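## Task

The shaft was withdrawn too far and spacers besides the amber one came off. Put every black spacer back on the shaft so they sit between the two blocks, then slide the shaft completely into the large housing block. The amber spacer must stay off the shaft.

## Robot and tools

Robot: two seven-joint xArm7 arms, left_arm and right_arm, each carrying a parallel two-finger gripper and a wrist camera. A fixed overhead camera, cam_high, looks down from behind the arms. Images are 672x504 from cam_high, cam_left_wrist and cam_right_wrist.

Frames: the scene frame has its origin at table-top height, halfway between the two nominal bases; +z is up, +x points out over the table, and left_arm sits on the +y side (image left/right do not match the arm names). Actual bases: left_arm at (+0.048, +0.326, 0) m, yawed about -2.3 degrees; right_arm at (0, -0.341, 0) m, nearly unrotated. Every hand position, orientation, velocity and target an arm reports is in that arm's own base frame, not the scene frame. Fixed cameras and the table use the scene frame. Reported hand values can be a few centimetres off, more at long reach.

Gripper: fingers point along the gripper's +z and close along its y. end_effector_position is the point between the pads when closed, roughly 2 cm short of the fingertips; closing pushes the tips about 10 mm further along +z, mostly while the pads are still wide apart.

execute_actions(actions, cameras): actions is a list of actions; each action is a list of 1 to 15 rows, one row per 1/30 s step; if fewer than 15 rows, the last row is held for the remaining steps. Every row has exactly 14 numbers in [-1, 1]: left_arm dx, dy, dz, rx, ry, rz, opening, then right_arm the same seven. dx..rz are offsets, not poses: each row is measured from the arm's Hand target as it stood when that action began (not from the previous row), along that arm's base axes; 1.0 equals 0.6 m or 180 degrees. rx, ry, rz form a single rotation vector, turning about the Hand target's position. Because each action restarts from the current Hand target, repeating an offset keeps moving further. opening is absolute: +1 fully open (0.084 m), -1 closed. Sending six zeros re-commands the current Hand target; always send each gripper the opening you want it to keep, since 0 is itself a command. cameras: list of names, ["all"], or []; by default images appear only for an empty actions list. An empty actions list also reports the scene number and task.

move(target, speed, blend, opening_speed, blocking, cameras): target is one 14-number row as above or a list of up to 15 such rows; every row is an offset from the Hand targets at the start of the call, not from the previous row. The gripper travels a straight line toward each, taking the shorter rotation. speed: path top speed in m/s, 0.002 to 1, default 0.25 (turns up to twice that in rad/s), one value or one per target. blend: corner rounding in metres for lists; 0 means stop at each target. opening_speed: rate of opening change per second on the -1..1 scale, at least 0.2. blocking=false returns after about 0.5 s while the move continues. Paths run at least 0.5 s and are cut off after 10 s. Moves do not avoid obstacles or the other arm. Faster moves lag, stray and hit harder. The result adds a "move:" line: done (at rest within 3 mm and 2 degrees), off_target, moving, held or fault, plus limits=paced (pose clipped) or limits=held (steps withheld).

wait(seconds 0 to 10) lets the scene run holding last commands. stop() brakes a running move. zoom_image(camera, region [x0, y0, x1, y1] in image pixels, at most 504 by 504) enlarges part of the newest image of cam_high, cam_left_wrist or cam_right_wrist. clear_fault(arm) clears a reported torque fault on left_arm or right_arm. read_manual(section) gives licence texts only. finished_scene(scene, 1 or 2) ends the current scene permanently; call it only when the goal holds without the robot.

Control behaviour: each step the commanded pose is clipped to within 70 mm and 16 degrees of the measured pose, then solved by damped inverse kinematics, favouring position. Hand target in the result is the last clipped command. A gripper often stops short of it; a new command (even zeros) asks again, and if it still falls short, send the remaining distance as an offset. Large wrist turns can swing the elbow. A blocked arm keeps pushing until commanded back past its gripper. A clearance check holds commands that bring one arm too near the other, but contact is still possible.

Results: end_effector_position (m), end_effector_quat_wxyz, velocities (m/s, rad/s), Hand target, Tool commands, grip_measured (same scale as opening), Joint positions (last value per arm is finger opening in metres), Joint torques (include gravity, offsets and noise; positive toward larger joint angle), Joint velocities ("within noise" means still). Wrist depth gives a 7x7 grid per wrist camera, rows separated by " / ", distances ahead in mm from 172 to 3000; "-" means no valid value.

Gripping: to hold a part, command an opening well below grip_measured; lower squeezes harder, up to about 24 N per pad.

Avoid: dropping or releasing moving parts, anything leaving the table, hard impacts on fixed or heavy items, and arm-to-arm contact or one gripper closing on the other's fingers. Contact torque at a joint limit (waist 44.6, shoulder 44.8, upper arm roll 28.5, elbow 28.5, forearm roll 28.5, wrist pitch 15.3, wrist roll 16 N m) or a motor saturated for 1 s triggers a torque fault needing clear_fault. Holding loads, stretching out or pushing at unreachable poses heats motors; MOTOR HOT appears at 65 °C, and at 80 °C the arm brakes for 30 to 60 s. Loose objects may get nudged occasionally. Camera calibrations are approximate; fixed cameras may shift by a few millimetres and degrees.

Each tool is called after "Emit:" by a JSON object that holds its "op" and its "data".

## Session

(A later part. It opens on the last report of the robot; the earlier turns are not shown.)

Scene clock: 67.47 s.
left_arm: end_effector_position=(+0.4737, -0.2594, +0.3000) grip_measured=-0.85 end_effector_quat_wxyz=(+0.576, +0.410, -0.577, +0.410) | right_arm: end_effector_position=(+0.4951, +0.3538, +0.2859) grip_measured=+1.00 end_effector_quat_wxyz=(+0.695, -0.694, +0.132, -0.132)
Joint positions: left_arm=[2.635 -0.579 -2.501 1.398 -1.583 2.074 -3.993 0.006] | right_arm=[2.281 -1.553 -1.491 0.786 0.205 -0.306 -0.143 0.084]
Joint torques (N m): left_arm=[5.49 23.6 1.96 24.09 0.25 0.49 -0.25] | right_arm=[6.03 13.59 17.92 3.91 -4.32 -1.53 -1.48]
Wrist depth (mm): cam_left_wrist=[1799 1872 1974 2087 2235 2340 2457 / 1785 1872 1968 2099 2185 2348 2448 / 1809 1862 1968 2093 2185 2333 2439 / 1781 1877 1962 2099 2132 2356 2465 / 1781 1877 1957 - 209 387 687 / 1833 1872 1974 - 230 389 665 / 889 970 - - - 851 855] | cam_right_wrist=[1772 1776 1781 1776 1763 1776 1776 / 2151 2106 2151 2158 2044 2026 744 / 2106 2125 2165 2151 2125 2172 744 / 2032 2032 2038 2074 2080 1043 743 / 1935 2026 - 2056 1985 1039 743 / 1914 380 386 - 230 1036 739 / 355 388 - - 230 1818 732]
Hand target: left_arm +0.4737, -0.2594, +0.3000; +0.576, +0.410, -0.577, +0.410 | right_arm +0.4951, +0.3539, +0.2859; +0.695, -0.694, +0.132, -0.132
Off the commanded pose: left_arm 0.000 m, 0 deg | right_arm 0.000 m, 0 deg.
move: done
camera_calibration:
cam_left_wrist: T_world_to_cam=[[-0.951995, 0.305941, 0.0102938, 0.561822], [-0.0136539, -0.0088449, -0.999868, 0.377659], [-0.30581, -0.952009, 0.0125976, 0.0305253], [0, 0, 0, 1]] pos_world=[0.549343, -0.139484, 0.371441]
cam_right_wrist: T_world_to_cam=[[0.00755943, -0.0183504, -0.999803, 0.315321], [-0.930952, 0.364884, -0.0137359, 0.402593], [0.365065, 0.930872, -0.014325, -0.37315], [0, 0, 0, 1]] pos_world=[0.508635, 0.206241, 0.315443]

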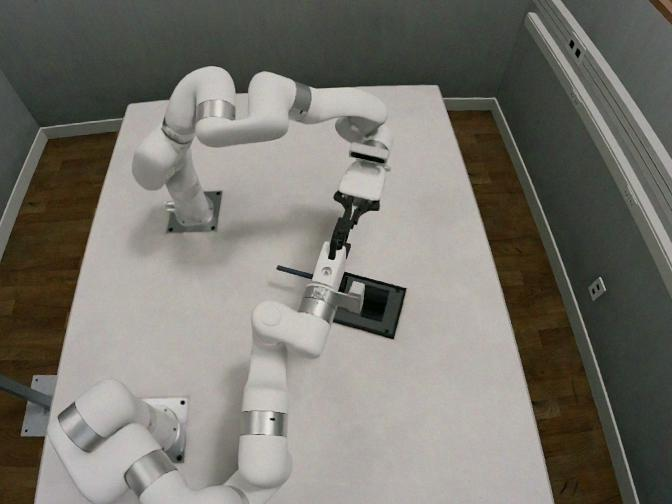

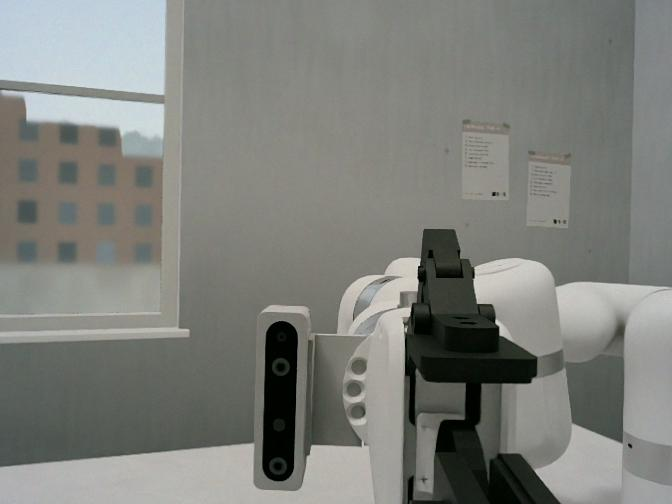

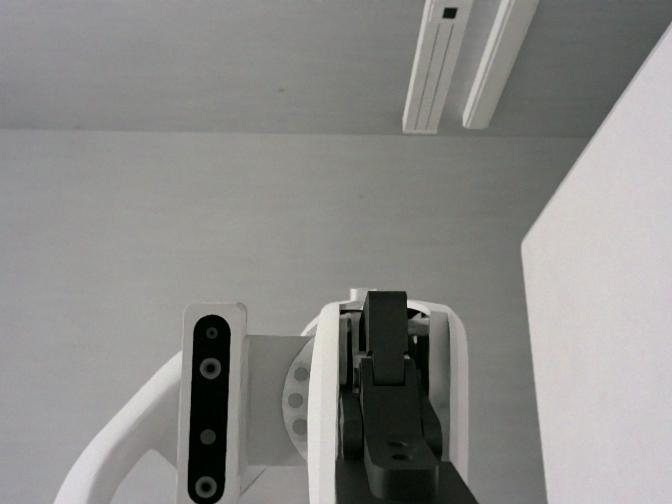

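Emit:
{"op": "move", "data": {"target": [0,0,0,0,0,0,-0.95,0,0,0,0,0,0,0.1], "opening_speed": 0.4, "cameras": ["all"]}}

Emit:
{"op": "zoom_image", "data": {"camera": "cam_high", "region": [300, 190, 400, 290]}}

Scene clock: 70.37 s.
left_arm: end_effector_position=(+0.4738, -0.2593, +0.2999) grip_measured=-0.85 end_effector_quat_wxyz=(+0.576, +0.410, -0.577, +0.410) | right_arm: end_effector_position=(+0.4951, +0.3539, +0.2859) grip_measured=+0.10 end_effector_quat_wxyz=(+0.695, -0.694, +0.132, -0.132)
Joint positions: left_arm=[2.635 -0.579 -2.502 1.398 -1.583 2.074 -3.993 0.006] | right_arm=[2.281 -1.553 -1.491 0.786 0.205 -0.306 -0.143 0.048]
Joint torques (N m): left_arm=[2.28 33.63 -2.21 23.96 -2.87 4.9 0.36] | right_arm=[5.72 13.94 11.02 1.37 -1.21 -1.44 -1.03]
Wrist depth (mm): cam_left_wrist=[1754 1847 1968 2056 2213 2340 2492 / 1772 1882 1962 2056 2199 2364 2448 / 1781 1908 2002 2106 2185 2364 2501 / 1804 1872 1974 2093 2178 2381 2519 / 1799 1888 1962 - 215 386 690 / 1818 1903 1919 - 194 386 662 / 953 962 - - - 851 850] | cam_right_wrist=[1790 1767 1767 1754 1763 1763 1749 / 2138 2138 2087 2093 2026 2099 750 / 2165 2138 2172 2145 2185 2158 749 / 2020 2020 2062 2044 2038 1039 748 / 1951 2014 - 2062 248 1037 746 / 1919 378 386 225 224 1032 743 / 356 385 383 - 223 1833 739]
Hand target: left_arm +0.4737, -0.2594, +0.3000; +0.576, +0.410, -0.577, +0.410 | right_arm +0.4951, +0.3539, +0.2859; +0.695, -0.694, +0.132, -0.132
Off the commanded pose: left_arm 0.000 m, 0 deg | right_arm 0.000 m, 0 deg.
move: done
camera_calibration:
cam_left_wrist: T_world_to_cam=[[-0.952062, 0.305725, 0.0104778, 0.561825], [-0.0137658, -0.00860067, -0.999868, 0.377659], [-0.305595, -0.952081, 0.0123969, 0.0305979], [0, 0, 0, 1]] pos_world=[0.549442, -0.139384, 0.371343]
cam_right_wrist: T_world_to_cam=[[0.00792931, -0.0185024, -0.999797, 0.315262], [-0.930948, 0.364877, -0.0141357, 0.402721], [0.365064, 0.930872, -0.0143315, -0.373147], [0, 0, 0, 1]] pos_world=[0.508635, 0.206241, 0.315543]

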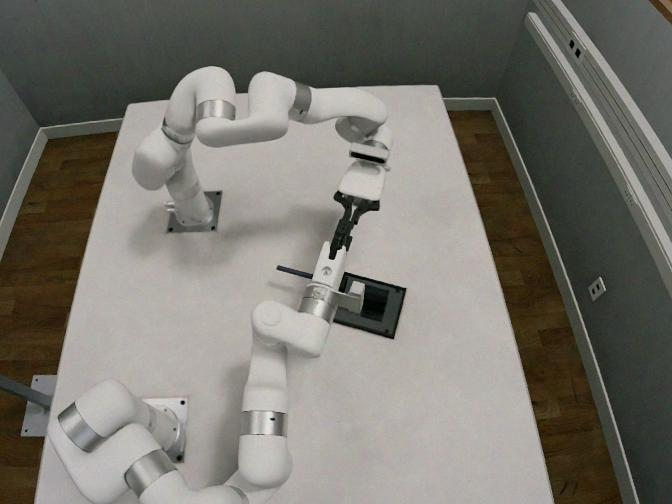

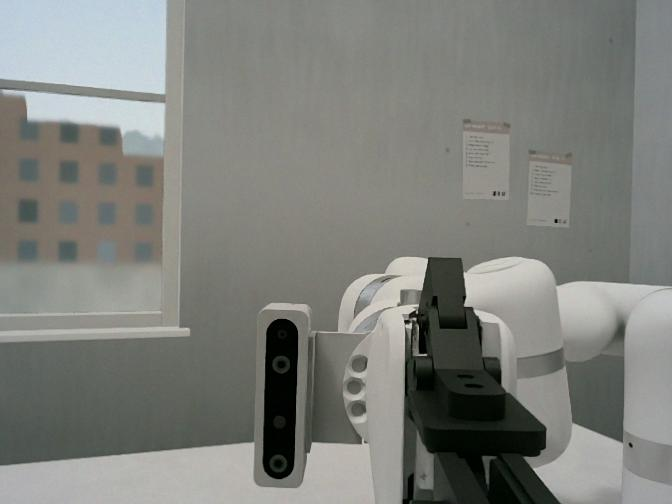

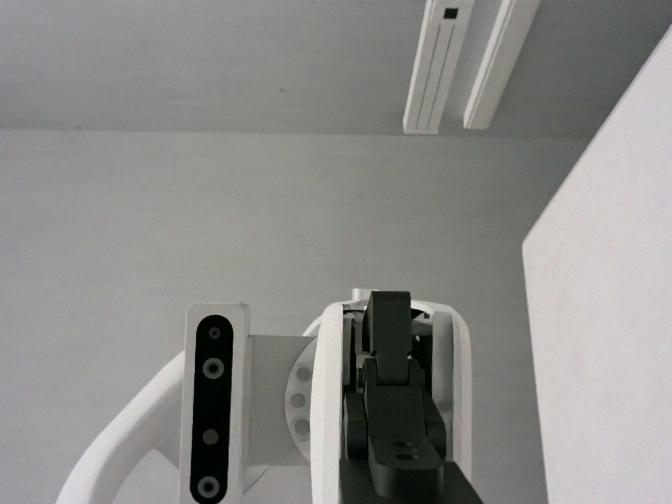

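Scaled by 5.040 from the camera's 672x504 image, which has a finer 960x720 frame.

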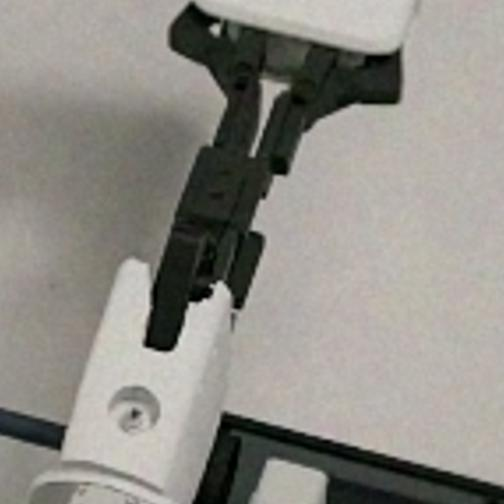

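Emit:
{"op": "move", "data": {"target": [0,0,0,0,0,0,-0.95,0,0,0,0,0,0,-0.1], "opening_speed": 0.4}}

Scene clock: 71.17 s.
left_arm: end_effector_position=(+0.4737, -0.2594, +0.3000) grip_measured=-0.85 end_effector_quat_wxyz=(+0.576, +0.410, -0.577, +0.410) | right_arm: end_effector_position=(+0.4951, +0.3539, +0.2859) grip_measured=+0.09 end_effector_quat_wxyz=(+0.695, -0.694, +0.132, -0.132)
Joint positions: left_arm=[2.636 -0.579 -2.502 1.398 -1.583 2.074 -3.993 0.006] | right_arm=[2.281 -1.553 -1.491 0.786 0.205 -0.306 -0.143 0.048]
Joint torques (N m): left_arm=[1.55 36.21 -2.79 23.99 -2.06 6.35 0.28] | right_arm=[5.71 12.17 10.19 -0.8 0.52 -1.47 -0.6]
Wrist depth (mm): cam_left_wrist=[1763 1867 1974 2080 2192 2325 2465 / 1790 1867 1946 2087 2199 2325 2501 / 1790 1867 1979 2087 2199 2389 2465 / 1799 1857 1968 2056 2206 2372 2457 / 1781 1893 1962 - 215 387 686 / 1781 1877 1946 - 194 386 662 / 958 966 - - - 851 858] | cam_right_wrist=[1776 1776 1763 1776 1767 1736 1785 / 2138 2145 2125 2145 2050 2106 751 / 2138 2151 2145 2165 2125 2151 746 / 2056 2050 2050 2056 2062 1043 743 / 1996 2014 - 2008 248 1040 743 / 1924 379 385 224 224 1043 741 / 357 385 383 - 223 1818 739]
Hand target: left_arm +0.4737, -0.2594, +0.3000; +0.576, +0.410, -0.577, +0.410 | right_arm +0.4951, +0.3539, +0.2859; +0.695, -0.694, +0.132, -0.132
Off the commanded pose: left_arm 0.000 m, 0 deg | right_arm 0.000 m, 0 deg.
move: done

Emit:
{"op": "move", "data": {"target": [[0,0,0,0,0,0,-0.55,0,0,0,0,0,0,-0.2],[0.055,0.157,0,0,0,0,-0.55,0,0,0,0,0,0,-0.2]], "speed": 0.1, "cameras": ["all"]}}

Emit:
{"op": "zoom_image", "data": {"camera": "cam_high", "region": [300, 190, 400, 290]}}

Scene clock: 73.27 s.
left_arm: end_effector_position=(+0.5067, -0.1652, +0.3000) grip_measured=-0.57 end_effector_quat_wxyz=(+0.576, +0.410, -0.577, +0.410) | right_arm: end_effector_position=(+0.4951, +0.3539, +0.2859) grip_measured=+0.09 end_effector_quat_wxyz=(+0.695, -0.694, +0.132, -0.132)
Joint positions: left_arm=[2.852 -0.724 -2.481 1.609 -1.564 2.265 -4.012 0.019] | right_arm=[2.281 -1.553 -1.491 0.786 0.205 -0.306 -0.143 0.048]
Joint torques (N m): left_arm=[5.8 24.05 3.28 23.45 -3.43 3.32 -0.74] | right_arm=[1.94 7.44 21.88 -2.16 -1.15 -1.3 -0.1]
Wrist depth (mm): cam_left_wrist=[1867 1974 2062 2192 2279 2389 2585 / 1862 1968 2044 2172 2325 2448 2556 / 1893 1924 2068 2172 2294 2439 2575 / 1872 1968 2062 2145 2294 2465 2614 / 1877 1951 2038 - 324 781 745 / 1877 1940 2087 - 323 1224 751 / 957 966 973 - 324 1011 751] | cam_right_wrist=[1790 1758 1763 1728 1758 1785 1781 / 2158 2158 2138 2145 2014 2014 750 / 2119 2119 2132 2172 2119 2158 741 / 2044 2044 2068 2074 2032 1037 742 / 1962 1951 1974 306 1968 1036 741 / 1888 464 481 285 1893 1029 736 / 1813 1795 - 256 1804 1818 733]
Hand target: left_arm +0.5067, -0.1652, +0.3000; +0.576, +0.410, -0.577, +0.410 | right_arm +0.4951, +0.3539, +0.2859; +0.695, -0.694, +0.132, -0.132
Off the commanded pose: left_arm 0.000 m, 0 deg | right_arm 0.000 m, 0 deg.
move: done
camera_calibration:
cam_left_wrist: T_world_to_cam=[[-0.951995, 0.305941, 0.010325, 0.564406], [-0.0136835, -0.00883519, -0.999867, 0.378961], [-0.305809, -0.95201, 0.0125974, 0.130296], [0, 0, 0, 1]] pos_world=[0.582343, -0.0452837, 0.371441]
cam_right_wrist: T_world_to_cam=[[0.00780131, -0.0185558, -0.999797, 0.315339], [-0.930964, 0.364842, -0.0140355, 0.402611], [0.365029, 0.930885, -0.0144286, -0.373064], [0, 0, 0, 1]] pos_world=[0.508535, 0.206241, 0.315543]

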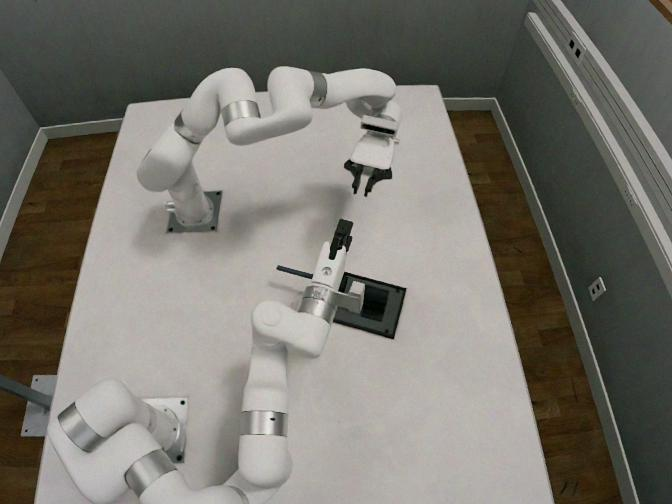

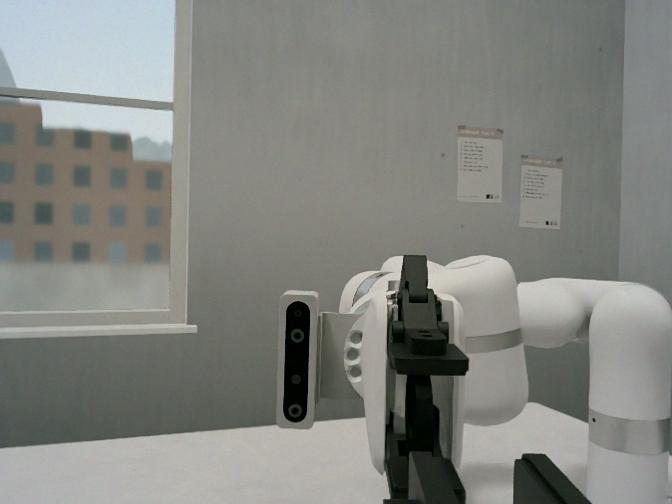

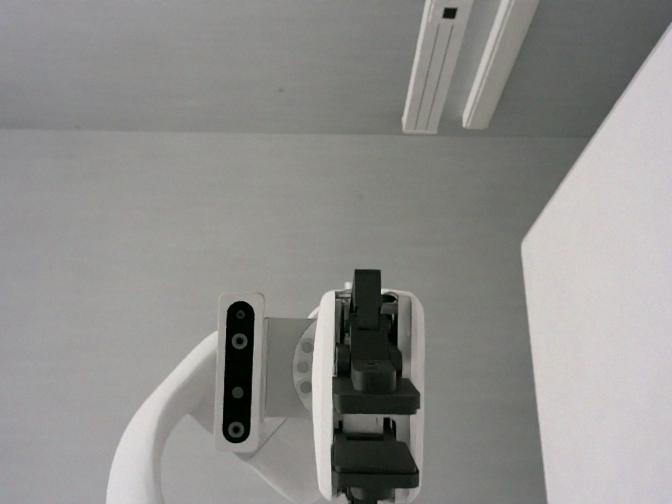

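Scaled by 5.040 from the camera's 672x504 image, which has a finer 960x720 frame.

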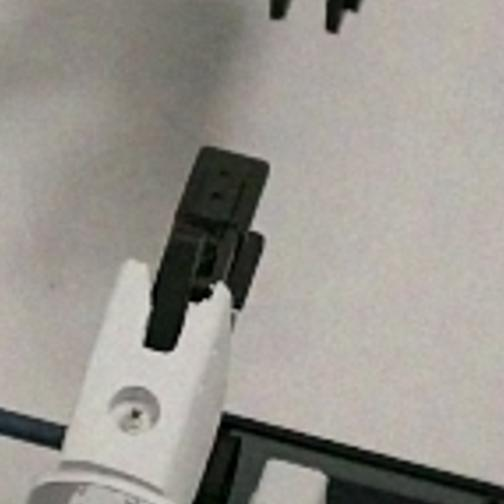

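Held by the right. Look with left cam.

Emit:
{"op": "zoom_image", "data": {"camera": "cam_left_wrist", "region": [330, 230, 530, 504]}}

Scaled by 1.839 from the camera's 672x504 image, which has a finer 960x720 frame.

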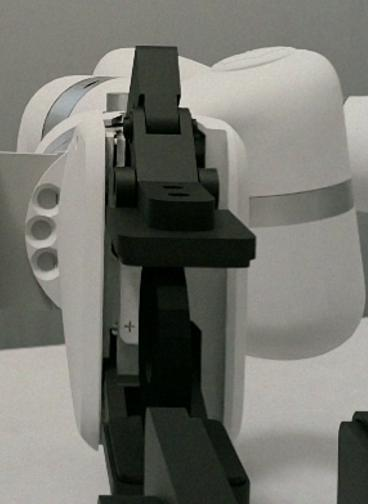

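Emit:
{"op": "move", "data": {"target": [[0.03,0.02,0,0.0144,-0.255,-0.098,-0.55,-0.0328,-0.1733,-0.05,0,0,0,-0.2],[0.112,-0.036,-0.2,0.0288,-0.51,-0.1955,-0.55,-0.0328,-0.1733,-0.2,-0.134,0.053,0,-0.2],[0.112,-0.036,-0.25,0.0288,-0.51,-0.1955,-0.55,-0.0328,-0.1733,-0.2767,-0.134,0.053,0,-0.2]], "speed": 0.15, "blend": 0.02, "cameras": ["all"]}}

Scene clock: 80.90 s.
left_arm: end_effector_position=(+0.5739, -0.1869, +0.1501) grip_measured=-0.57 end_effector_quat_wxyz=(-0.064, +0.155, +0.910, -0.378) | right_arm: end_effector_position=(+0.4754, +0.2499, +0.1199) grip_measured=+0.09 end_effector_quat_wxyz=(-0.521, +0.833, -0.159, +0.099)
Joint positions: left_arm=[2.588 -0.857 -2.328 1.784 -1.237 1.71 -2.411 0.019] | right_arm=[2.062 -1.164 -1.768 0.664 0.273 -0.125 -0.1 0.048]
Joint torques (N m): left_arm=[2.9 25.58 7.88 15.92 -2.82 -1.87 1.08] | right_arm=[5.8 4.51 14.82 7.11 -3.51 -2.55 -1.5]
Wrist depth (mm): cam_left_wrist=[758 568 414 380 336 293 260 / 753 565 286 365 328 286 260 / 700 567 283 283 316 286 260 / 298 344 285 350 325 286 259 / 692 532 279 349 323 286 259 / 748 563 279 307 316 286 259 / 744 564 279 307 313 283 259] | cam_right_wrist=[1665 1715 614 461 368 292 241 / 1991 1962 614 459 320 279 240 / 2050 904 685 - 211 231 233 / 370 902 681 - 210 230 232 / 346 774 679 - 210 260 236 / 1828 886 - - 210 260 233 / 1772 885 672 417 231 275 237]
Hand target: left_arm +0.5739, -0.1868, +0.1500; -0.064, +0.155, +0.910, -0.378 | right_arm +0.4754, +0.2499, +0.1199; -0.521, +0.833, -0.159, +0.099
Off the commanded pose: left_arm 0.000 m, 0 deg | right_arm 0.000 m, 0 deg.
move: done
camera_calibration:
cam_left_wrist: T_world_to_cam=[[0.218237, 0.653665, -0.724634, 0.140284], [0.943056, -0.332264, -0.0157045, -0.527505], [-0.251036, -0.679943, -0.688955, 0.2568], [0, 0, 0, 1]] pos_world=[0.531318, -0.0923606, 0.270294]
cam_right_wrist: T_world_to_cam=[[-0.152521, -0.423907, -0.892771, 0.312243], [-0.933107, 0.359422, -0.0112492, 0.421954], [0.32565, 0.831335, -0.45037, -0.175622], [0, 0, 0, 1]] pos_world=[0.498543, 0.126703, 0.204413]

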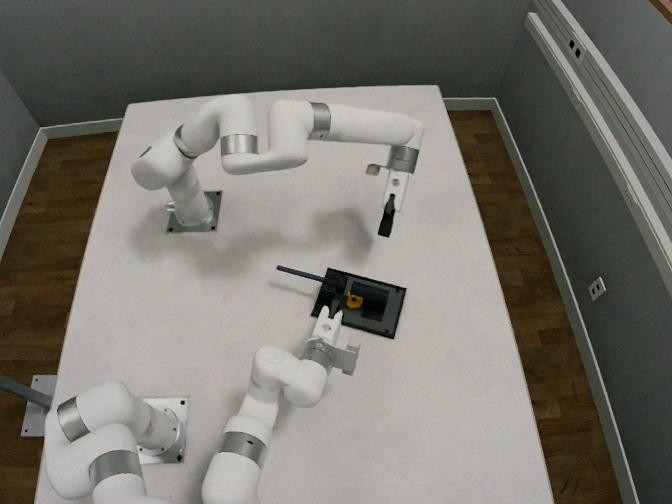

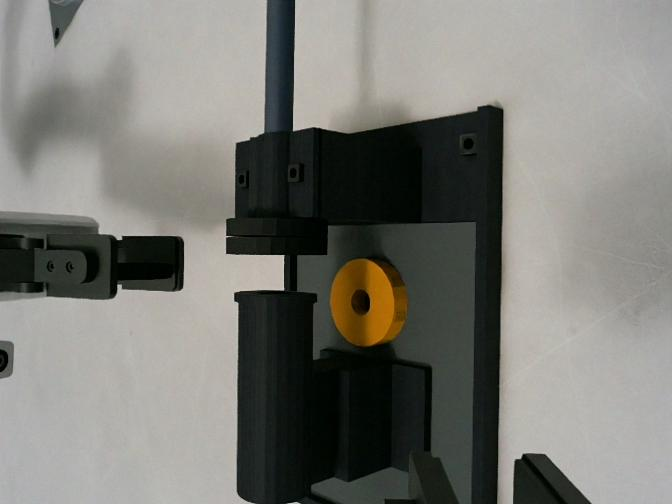

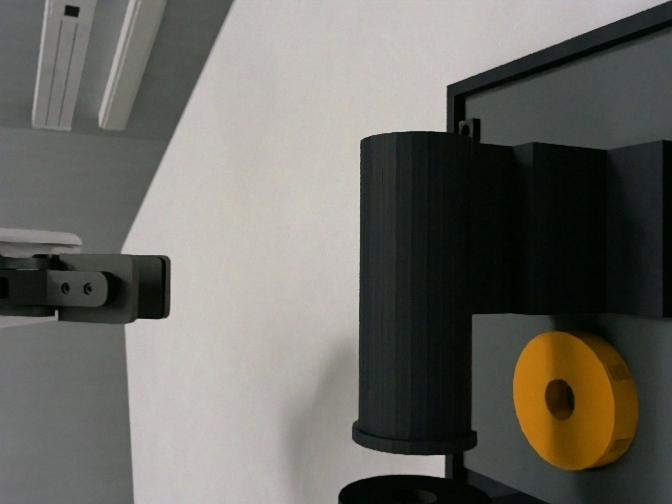

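Emit:
{"op": "zoom_image", "data": {"camera": "cam_right_wrist", "region": [320, 400, 560, 504]}}

Emit:
{"op": "zoom_image", "data": {"camera": "cam_left_wrist", "region": [90, 180, 340, 330]}}

Scaled by 2.100 from the camera's 672x504 image, which has a finer 960x720 frame.

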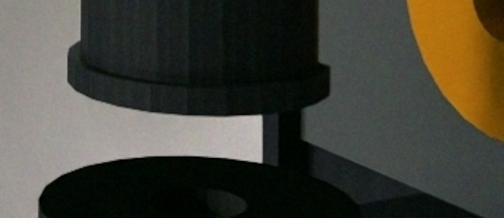

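Scaled by 2.016 from the camera's 672x504 image, which has a finer 960x720 frame.

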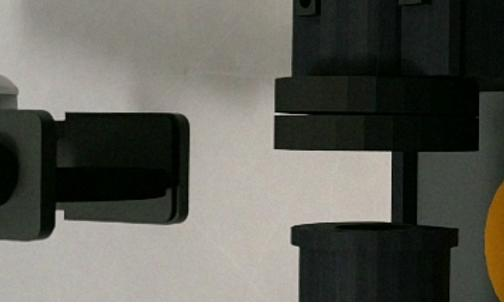

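Emit:
{"op": "move", "data": {"target": [0,0,0,0,0,0,-0.55,0.0315,0.0843,-0.0438,0,0,0,-0.2], "speed": 0.08, "cameras": ["cam_left_wrist"]}}

Emit:
{"op": "zoom_image", "data": {"camera": "cam_left_wrist", "region": [150, 180, 350, 330]}}

Scene clock: 82.87 s.
left_arm: end_effector_position=(+0.5739, -0.1868, +0.1500) grip_measured=-0.57 end_effector_quat_wxyz=(-0.064, +0.155, +0.910, -0.378) | right_arm: end_effector_position=(+0.4943, +0.3005, +0.0936) grip_measured=+0.09 end_effector_quat_wxyz=(-0.521, +0.833, -0.159, +0.099)
Joint positions: left_arm=[2.588 -0.857 -2.328 1.784 -1.237 1.71 -2.411 0.019] | right_arm=[2.285 -1.25 -1.844 0.795 0.266 -0.221 -0.113 0.048]
Joint torques (N m): left_arm=[6.02 25.77 8.44 16.49 -2.17 -1.38 0.92] | right_arm=[6.53 6.03 16.13 5.92 -3.99 -2.49 -1.43]
Wrist depth (mm): cam_left_wrist=[759 566 414 379 336 293 260 / 698 567 287 364 328 286 260 / 696 532 295 283 316 286 260 / 282 278 274 351 325 286 260 / 692 532 279 349 323 285 259 / 750 564 279 307 317 286 259 / 746 560 279 307 313 283 259] | cam_right_wrist=[1630 1715 532 398 319 243 207 / 1957 1951 - 397 - 239 198 / 2008 2062 - - - - 173 / 265 929 - - - - 173 / 260 284 - - - - 196 / 1809 919 - - - 237 191 / 1728 1776 - - - 236 190]
Hand target: left_arm +0.5739, -0.1868, +0.1500; -0.064, +0.155, +0.910, -0.378 | right_arm +0.4943, +0.3005, +0.0936; -0.521, +0.833, -0.159, +0.099
Off the commanded pose: left_arm 0.000 m, 0 deg | right_arm 0.000 m, 0 deg.
move: done
camera_calibration:
cam_left_wrist: T_world_to_cam=[[0.218049, 0.653744, -0.72462, 0.140323], [0.943124, -0.332066, -0.0157858, -0.527467], [-0.250941, -0.679964, -0.688968, 0.256819], [0, 0, 0, 1]] pos_world=[0.531317, -0.0922613, 0.270295]
Images, in order (width x height): cam_left_wrist 672x504.

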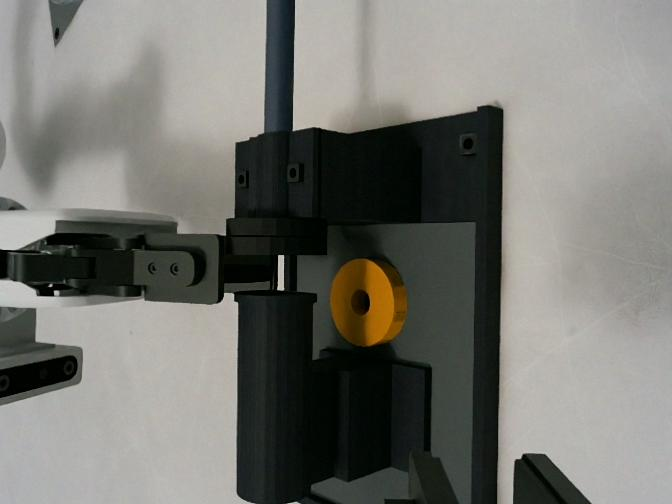

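Scaled by 2.520 from the camera's 672x504 image, which has a finer 960x720 frame.

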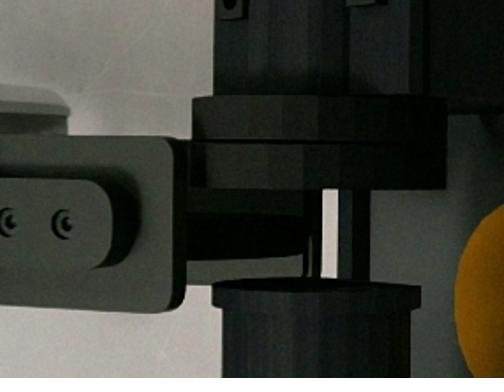

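Emit:
{"op": "move", "data": {"target": [0,0,0,0,0,0,-0.55,0.0099,0.0251,-0.0131,0,0,0,-0.2], "speed": 0.04, "cameras": ["cam_left_wrist"]}}

Emit:
{"op": "zoom_image", "data": {"camera": "cam_left_wrist", "region": [150, 180, 350, 330]}}

Scene clock: 84.07 s.
left_arm: end_effector_position=(+0.5739, -0.1868, +0.1500) grip_measured=-0.57 end_effector_quat_wxyz=(-0.064, +0.155, +0.910, -0.378) | right_arm: end_effector_position=(+0.5003, +0.3156, +0.0858) grip_measured=+0.09 end_effector_quat_wxyz=(-0.521, +0.833, -0.159, +0.099)
Joint positions: left_arm=[2.588 -0.857 -2.328 1.784 -1.237 1.71 -2.411 0.019] | right_arm=[2.348 -1.275 -1.863 0.84 0.263 -0.241 -0.116 0.048]
Joint torques (N m): left_arm=[5.85 26.1 8.94 16.68 -1.65 -1.26 0.74] | right_arm=[4.19 5.53 0.25 3.92 -0.88 -3 -1.65]
Wrist depth (mm): cam_left_wrist=[755 566 413 378 336 294 260 / 698 566 286 364 328 286 260 / 697 532 296 282 317 286 259 / 280 270 268 336 325 285 260 / 646 531 276 348 324 286 259 / 749 564 278 307 317 286 259 / 745 561 279 307 313 283 259] | cam_right_wrist=[1626 1665 515 385 307 230 199 / 1974 - - - - - - / 1979 - - - - - - / 244 - - - - - - / 241 - - - - - - / 1781 - - - - 227 181 / 1694 - - - - 226 181]
Hand target: left_arm +0.5739, -0.1868, +0.1500; -0.064, +0.155, +0.910, -0.378 | right_arm +0.5003, +0.3155, +0.0857; -0.521, +0.833, -0.159, +0.099
Off the commanded pose: left_arm 0.000 m, 0 deg | right_arm 0.000 m, 0 deg.
move: done
camera_calibration:
cam_left_wrist: T_world_to_cam=[[0.218049, 0.653744, -0.72462, 0.140323], [0.943124, -0.332066, -0.0157858, -0.527467], [-0.250941, -0.679964, -0.688968, 0.256819], [0, 0, 0, 1]] pos_world=[0.531317, -0.0922613, 0.270295]
Images, in order (width x height): cam_left_wrist 672x504.

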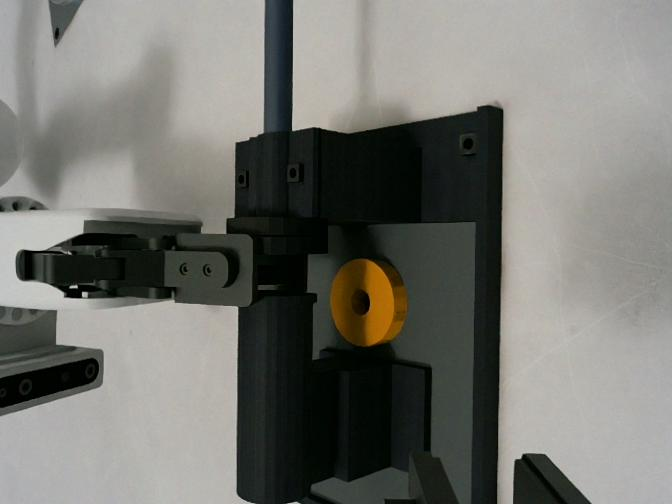

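Scaled by 2.520 from the camera's 672x504 image, which has a finer 960x720 frame.

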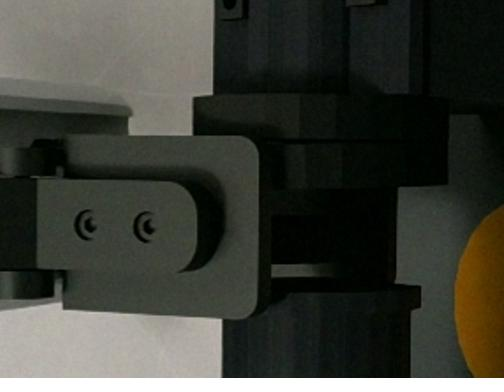

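Emit:
{"op": "move", "data": {"target": [0,0,0,0,0,0,-0.55,0.00275,0.007,-0.00365,0,0,0,-0.2], "speed": 0.03}}

Emit:
{"op": "move", "data": {"target": [0,0,0,0,0,0,-0.55,0.00275,0.007,-0.00365,0,0,0,-0.2], "speed": 0.03, "cameras": ["cam_left_wrist"]}}

Emit:
{"op": "zoom_image", "data": {"camera": "cam_left_wrist", "region": [150, 180, 350, 330]}}

Scene clock: 85.07 s.
left_arm: end_effector_position=(+0.5739, -0.1868, +0.1500) grip_measured=-0.57 end_effector_quat_wxyz=(-0.064, +0.155, +0.910, -0.378) | right_arm: end_effector_position=(+0.5019, +0.3197, +0.0836) grip_measured=+0.10 end_effector_quat_wxyz=(-0.521, +0.833, -0.159, +0.099)
Joint positions: left_arm=[2.588 -0.857 -2.328 1.784 -1.237 1.71 -2.411 0.019] | right_arm=[2.365 -1.283 -1.868 0.853 0.262 -0.245 -0.117 0.048]
Joint torques (N m): left_arm=[6.32 26.14 8.71 16.86 -1.17 -1.13 0.79] | right_arm=[5.09 5.07 -1.45 2.93 -0.73 -2.65 -1.67]
Wrist depth (mm): cam_left_wrist=[757 569 413 379 336 293 260 / 696 567 286 363 329 286 260 / 697 535 295 282 317 286 259 / 286 269 268 336 325 286 260 / 645 530 276 349 323 286 259 / 747 564 279 307 316 286 259 / 747 565 279 307 314 283 259] | cam_right_wrist=[1611 1649 507 380 303 226 195 / 1957 - - - - - - / 1979 - - - - - - / 242 - - - - - - / 235 - - - - - - / 1799 - - - - 223 187 / 1694 - - - - 223 179]
Hand target: left_arm +0.5739, -0.1868, +0.1500; -0.064, +0.155, +0.910, -0.378 | right_arm +0.5019, +0.3197, +0.0836; -0.521, +0.833, -0.159, +0.099
Off the commanded pose: left_arm 0.000 m, 0 deg | right_arm 0.000 m, 0 deg.
move: done

Scene clock: 85.83 s.
left_arm: end_effector_position=(+0.5739, -0.1868, +0.1500) grip_measured=-0.57 end_effector_quat_wxyz=(-0.064, +0.155, +0.910, -0.378) | right_arm: end_effector_position=(+0.5036, +0.3239, +0.0814) grip_measured=+0.10 end_effector_quat_wxyz=(-0.521, +0.833, -0.159, +0.099)
Joint positions: left_arm=[2.588 -0.857 -2.328 1.784 -1.237 1.71 -2.411 0.019] | right_arm=[2.382 -1.29 -1.872 0.867 0.261 -0.25 -0.117 0.048]
Joint torques (N m): left_arm=[5.66 26.35 9.19 16.79 -1.07 -0.96 0.65] | right_arm=[5.27 4.95 -1.61 3.08 -0.56 -2.69 -1.8]
Wrist depth (mm): cam_left_wrist=[755 565 412 379 337 294 260 / 698 567 286 364 329 286 260 / 646 531 296 283 317 286 260 / 286 268 266 291 326 286 259 / 645 532 276 349 324 286 259 / 749 564 278 307 317 286 259 / 747 562 278 307 313 283 259] | cam_right_wrist=[1642 1642 501 374 299 223 193 / 1974 - - - - - - / 1957 - - - - - - / 236 - - - - - - / 229 - - - - - - / 1781 - - - - 220 182 / 1694 - - - - 219 176]
Hand target: left_arm +0.5739, -0.1868, +0.1500; -0.064, +0.155, +0.910, -0.378 | right_arm +0.5036, +0.3239, +0.0814; -0.521, +0.833, -0.159, +0.099
Off the commanded pose: left_arm 0.000 m, 0 deg | right_arm 0.000 m, 0 deg.
move: done
camera_calibration:
cam_left_wrist: T_world_to_cam=[[0.218049, 0.653744, -0.72462, 0.140323], [0.943124, -0.332066, -0.0157858, -0.527467], [-0.250941, -0.679964, -0.688968, 0.256819], [0, 0, 0, 1]] pos_world=[0.531317, -0.0922613, 0.270295]
Images, in order (width x height): cam_left_wrist 672x504.

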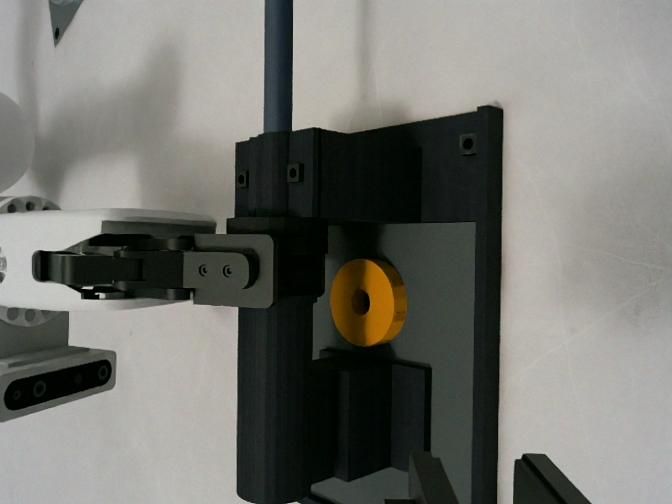

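Scaled by 2.520 from the camera's 672x504 image, which has a finer 960x720 frame.

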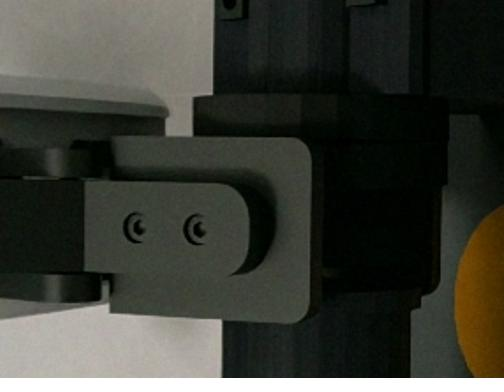

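Emit:
{"op": "zoom_image", "data": {"camera": "cam_left_wrist", "region": [260, 200, 350, 310]}}

Scaled by 4.582 from the camera's 672x504 image, which has a finer 960x720 frame.

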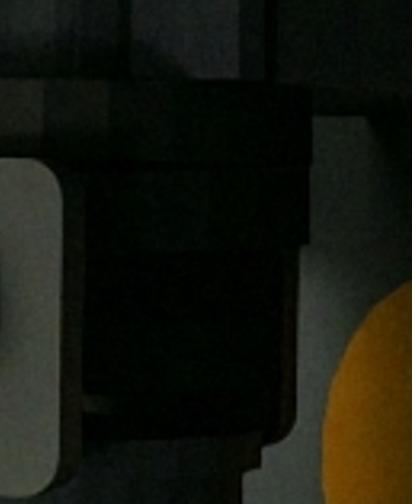

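Emit:
{"op": "move", "data": {"target": [[0,0,0.16,0,0,0,-0.55,0,0,0,0,0,0,-0.2],[-0.023,-0.198,0.117,0.236,-0.0825,0,-0.55,0,0,0,0,0,0,-0.2]], "speed": 0.15, "cameras": ["cam_left_wrist"]}}

Emit:
{"op": "zoom_image", "data": {"camera": "cam_left_wrist", "region": [260, 150, 460, 350]}}

Scene clock: 90.67 s.
left_arm: end_effector_position=(+0.5601, -0.3056, +0.2203) grip_measured=-0.57 end_effector_quat_wxyz=(+0.000, +0.168, +0.986, -0.001) | right_arm: end_effector_position=(+0.5036, +0.3239, +0.0814) grip_measured=+0.10 end_effector_quat_wxyz=(-0.521, +0.833, -0.159, +0.099)
Joint positions: left_arm=[2.044 -0.869 -2.052 1.982 -0.748 1.504 -2.949 0.019] | right_arm=[2.382 -1.29 -1.873 0.867 0.261 -0.25 -0.117 0.048]
Joint torques (N m): left_arm=[-3.54 24.82 19.75 21.58 2.16 0.25 -0.9] | right_arm=[5.1 4.64 -1.45 2.03 -0.49 -1.58 -1.65]
Wrist depth (mm): cam_left_wrist=[349 349 349 347 347 346 345 / 350 349 265 262 342 347 345 / 178 185 202 242 342 347 346 / 183 196 336 252 340 347 346 / 352 351 343 256 340 348 347 / 352 351 342 257 341 349 348 / 353 351 342 342 342 348 348] | cam_right_wrist=[1642 1634 502 375 298 223 193 / 1946 - - - - - - / 1957 - - - - - - / 1935 - - - - - - / 1838 - - - - - - / 1785 - - - - 220 182 / 1702 - - - - 219 175]
Hand target: left_arm +0.5601, -0.3056, +0.2202; +0.000, +0.168, +0.986, -0.001 | right_arm +0.5036, +0.3239, +0.0814; -0.521, +0.833, -0.159, +0.099
Off the commanded pose: left_arm 0.000 m, 0 deg | right_arm 0.000 m, 0 deg.
move: done
camera_calibration:
cam_left_wrist: T_world_to_cam=[[0.320535, 0.946903, -0.025139, 0.149949], [0.947026, -0.32091, -0.0125751, -0.552276], [-0.0199748, -0.0197765, -0.999605, 0.361717], [0, 0, 0, 1]] pos_world=[0.482181, -0.312064, 0.358399]
Images, in order (width x height): cam_left_wrist 672x504.

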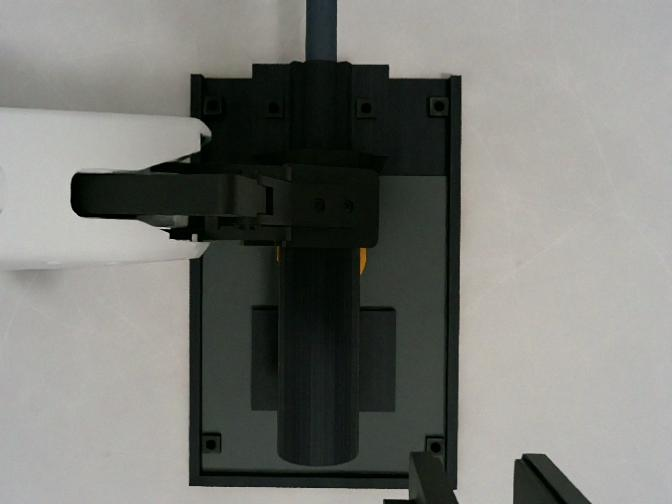

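Scaled by 2.520 from the camera's 672x504 image, which has a finer 960x720 frame.

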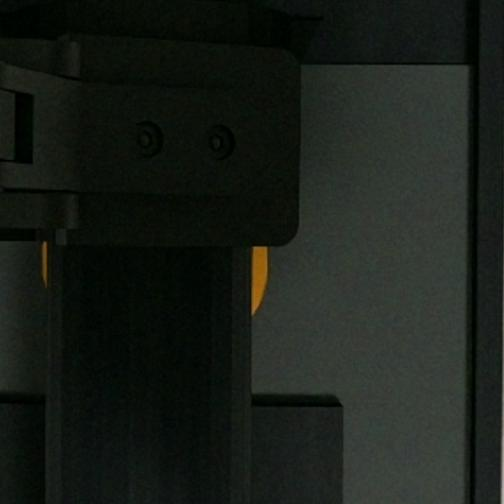

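Emit:
{"op": "move", "data": {"target": [[0.037,0.2,0,-0.367,0.128,0,-0.55,0,0,0,0,0,0,-0.2],[0.037,0.132,-0.167,-0.367,0.128,0,-0.55,0,0,0,0,0,0,-0.2]], "speed": 0.15, "cameras": ["cam_left_wrist"]}}

Emit:
{"op": "zoom_image", "data": {"camera": "cam_left_wrist", "region": [200, 150, 400, 350]}}

Scene clock: 96.93 s.
left_arm: end_effector_position=(+0.5823, -0.2264, +0.1201) grip_measured=-0.57 end_effector_quat_wxyz=(-0.095, +0.138, +0.807, -0.566) | right_arm: end_effector_position=(+0.5036, +0.3239, +0.0814) grip_measured=+0.10 end_effector_quat_wxyz=(-0.521, +0.833, -0.159, +0.099)
Joint positions: left_arm=[2.825 -1.078 -2.558 1.971 -1.512 1.898 -2.396 0.019] | right_arm=[2.382 -1.29 -1.873 0.867 0.261 -0.25 -0.117 0.048]
Joint torques (N m): left_arm=[-2.18 29.38 3.22 23.35 -3.28 -1.03 1.02] | right_arm=[4.72 5.12 -1.15 0.93 -0.41 -0.35 -1.73]
Wrist depth (mm): cam_left_wrist=[671 2356 1011 - 353 310 251 / 386 411 832 - 238 248 250 / 508 394 283 243 242 276 247 / 554 369 276 243 272 274 246 / 1862 1962 2044 - 254 274 246 / 1781 1888 1951 - 256 264 245 / 1736 1804 1857 - 264 264 244] | cam_right_wrist=[1622 1665 502 374 298 223 192 / 1919 - - - - - - / 260 219 - - - - - / 230 234 228 - - - - / 1862 - - - - - - / 1781 - - - - 220 182 / 1715 - - - - 220 176]
Hand target: left_arm +0.5823, -0.2264, +0.1200; -0.095, +0.138, +0.807, -0.566 | right_arm +0.5036, +0.3239, +0.0814; -0.521, +0.833, -0.159, +0.099
Off the commanded pose: left_arm 0.000 m, 0 deg | right_arm 0.000 m, 0 deg.
move: done
camera_calibration:
cam_left_wrist: T_world_to_cam=[[0.0964671, 0.304158, -0.947725, 0.161132], [0.941139, -0.337785, -0.0126102, -0.549524], [-0.323963, -0.890724, -0.31884, 0.161668], [0, 0, 0, 1]] pos_world=[0.554009, -0.0906286, 0.197326]
Images, in order (width x height): cam_left_wrist 672x504.

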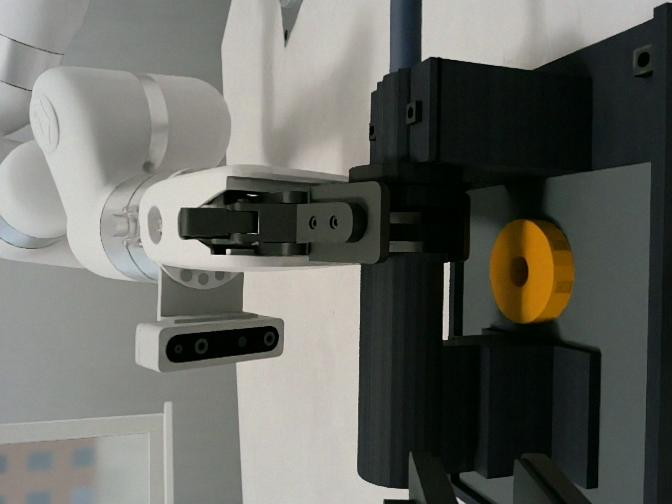

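Scaled by 2.520 from the camera's 672x504 image, which has a finer 960x720 frame.

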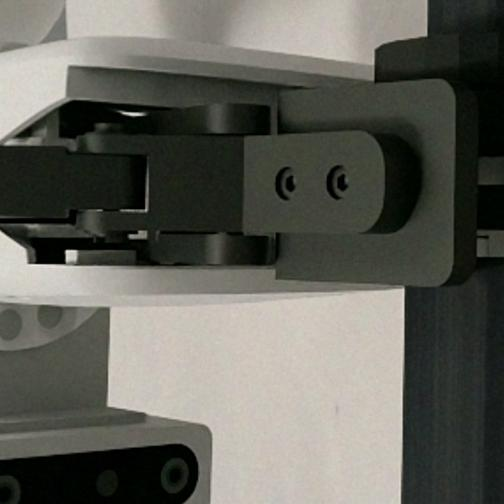

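Emit:
{"op": "zoom_image", "data": {"camera": "cam_left_wrist", "region": [340, 150, 490, 290]}}

Scaled by 3.360 from the camera's 672x504 image, which has a finer 960x720 frame.

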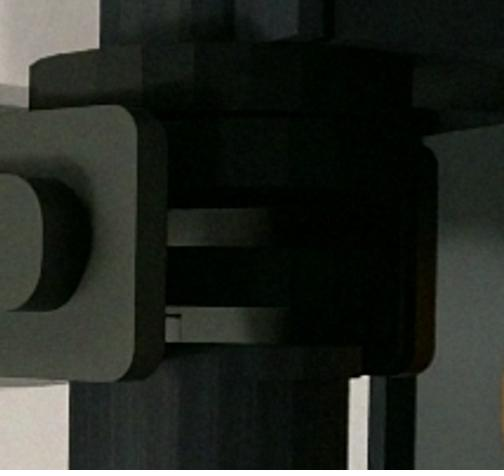

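Emit:
{"op": "move", "data": {"target": [0,0,0,0,0,0,-0.55,0.00176,0.00446,-0.00234,0,0,0,-0.2], "speed": 0.03, "cameras": ["cam_left_wrist"]}}

Emit:
{"op": "zoom_image", "data": {"camera": "cam_left_wrist", "region": [400, 160, 480, 270]}}

Scene clock: 99.43 s.
left_arm: end_effector_position=(+0.5823, -0.2264, +0.1200) grip_measured=-0.57 end_effector_quat_wxyz=(-0.095, +0.138, +0.807, -0.566) | right_arm: end_effector_position=(+0.5046, +0.3266, +0.0800) grip_measured=+0.10 end_effector_quat_wxyz=(-0.521, +0.833, -0.159, +0.099)
Joint positions: left_arm=[2.825 -1.078 -2.558 1.971 -1.512 1.898 -2.396 0.019] | right_arm=[2.392 -1.294 -1.875 0.875 0.26 -0.253 -0.118 0.048]
Joint torques (N m): left_arm=[5.58 28.85 3.35 22.91 -3.24 -0.48 -0.58] | right_arm=[3.81 5.32 -1.71 3.27 -0.55 -2.89 -1.64]
Wrist depth (mm): cam_left_wrist=[670 2340 1011 - 353 309 251 / 383 408 832 - 238 249 250 / 508 392 280 243 242 276 246 / 550 369 280 243 270 274 246 / 1893 1951 2020 - 254 273 246 / 1776 1898 1930 - 256 264 245 / 1749 1833 1842 - 264 264 244] | cam_right_wrist=[1626 1593 499 372 297 212 190 / 1888 - - - - - - / 258 215 - - - - - / 226 208 230 - - - - / 1804 - - - - - - / 1767 - - - - 207 189 / 1690 - - - - - 174]
Hand target: left_arm +0.5823, -0.2264, +0.1200; -0.095, +0.138, +0.807, -0.566 | right_arm +0.5046, +0.3266, +0.0800; -0.521, +0.833, -0.159, +0.099
Off the commanded pose: left_arm 0.000 m, 0 deg | right_arm 0.000 m, 0 deg.
move: done
camera_calibration:
cam_left_wrist: T_world_to_cam=[[0.0962936, 0.30413, -0.947751, 0.161106], [0.941184, -0.337654, -0.0127255, -0.549481], [-0.323882, -0.890783, -0.318757, 0.161658], [0, 0, 0, 1]] pos_world=[0.554008, -0.0905288, 0.197225]
Images, in order (width x height): cam_left_wrist 672x504.

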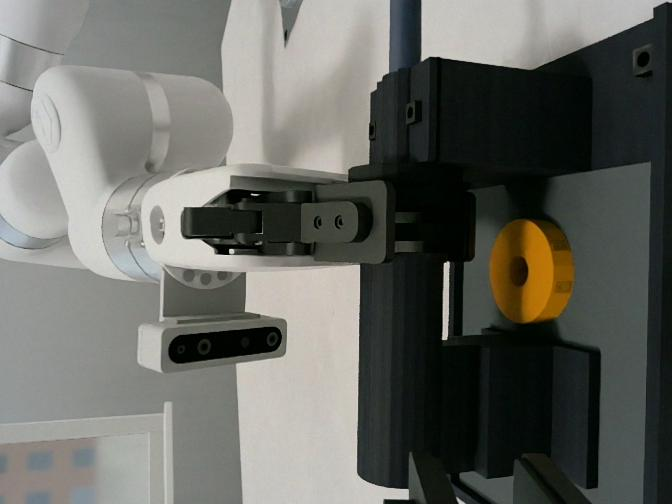

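Scaled by 4.582 from the camera's 672x504 image, which has a finer 960x720 frame.

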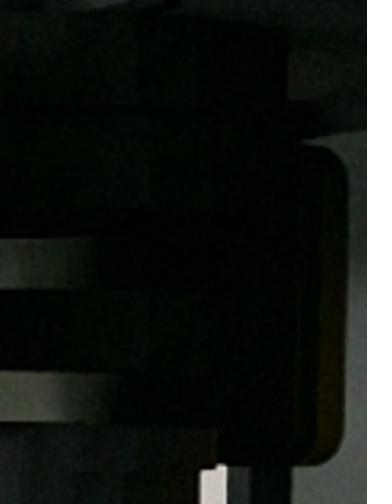

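Emit:
{"op": "move", "data": {"target": [[0,0.05,0.2,0,0,0,-0.3,0,0,0,0,0,0,-0.2],[-0.4317,-0.0507,0.133,0.367,-0.128,0,-0.3,0,0,0,0,0,0,-0.2]], "speed": 0.2, "blend": [0.03,0], "cameras": ["all"]}}

Scene clock: 103.97 s.
left_arm: end_effector_position=(+0.3233, -0.2568, +0.1998) grip_measured=-0.32 end_effector_quat_wxyz=(+0.000, +0.168, +0.986, -0.001) | right_arm: end_effector_position=(+0.5046, +0.3266, +0.0800) grip_measured=+0.10 end_effector_quat_wxyz=(-0.521, +0.833, -0.159, +0.099)
Joint positions: left_arm=[1.758 0.212 -2.462 0.859 0.153 1.028 -3.598 0.03] | right_arm=[2.393 -1.294 -1.875 0.875 0.26 -0.253 -0.118 0.048]
Joint torques (N m): left_arm=[-6.53 14.66 -8.2 20.8 1.96 0.25 -0.6] | right_arm=[-2.69 7.27 -1.61 3.34 -0.22 -3.06 -1.67]
Wrist depth (mm): cam_left_wrist=[331 330 329 328 328 327 326 / 331 330 329 328 328 328 327 / 332 331 331 329 328 328 326 / 332 332 330 330 330 327 327 / 333 332 331 331 329 329 328 / 334 332 332 332 330 330 328 / 335 333 332 331 331 330 330] | cam_right_wrist=[1615 1589 497 371 296 212 191 / 1935 - - - - - - / 1951 - - - - - - / 1893 - - - - - - / 1838 - - - - - - / 1772 - - - - - 189 / 1711 - - - - - 174]
Hand target: left_arm +0.3233, -0.2568, +0.1998; +0.000, +0.168, +0.986, -0.001 | right_arm +0.5046, +0.3266, +0.0800; -0.521, +0.833, -0.159, +0.099
Off the commanded pose: left_arm 0.000 m, 0 deg | right_arm 0.000 m, 0 deg.
move: done
camera_calibration:
cam_left_wrist: T_world_to_cam=[[0.320443, 0.946933, -0.0251724, 0.179172], [0.947055, -0.320821, -0.0126716, -0.312568], [-0.020075, -0.0197791, -0.999603, 0.337584], [0, 0, 0, 1]] pos_world=[0.245381, -0.263265, 0.337999]
cam_right_wrist: T_world_to_cam=[[-0.152604, -0.423874, -0.892773, 0.313537], [-0.933094, 0.35946, -0.0111695, 0.421155], [0.32565, 0.831336, -0.450369, -0.26691], [0, 0, 0, 1]] pos_world=[0.527743, 0.203404, 0.164413]

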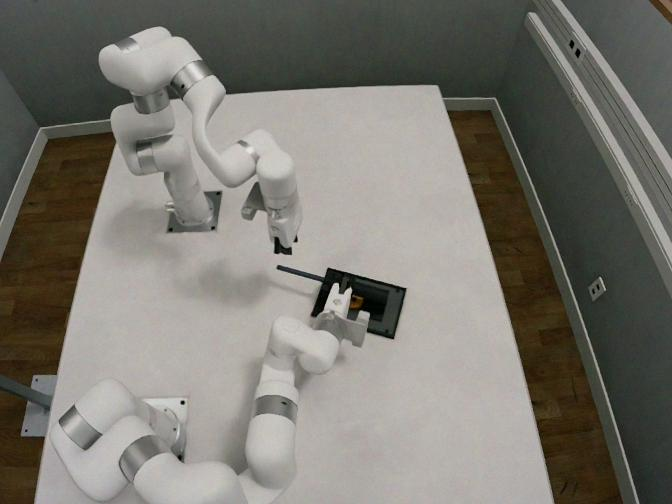

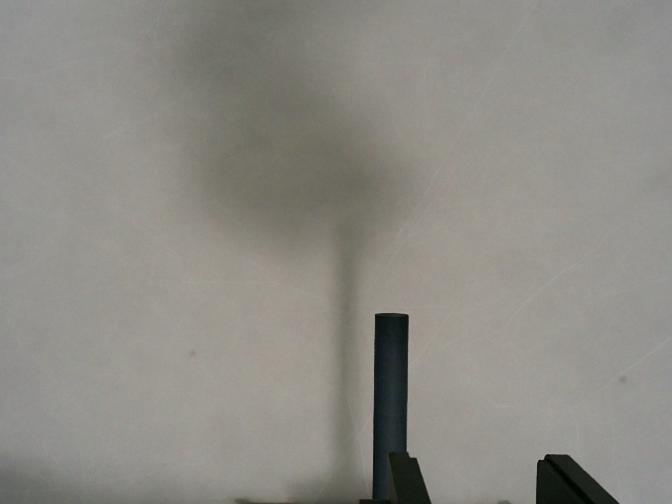

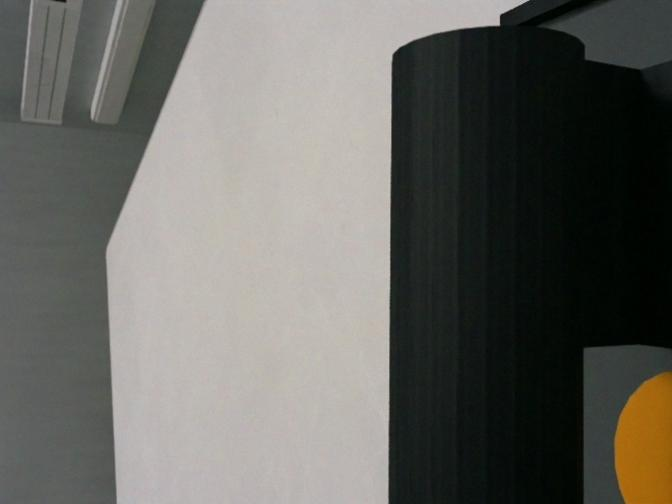

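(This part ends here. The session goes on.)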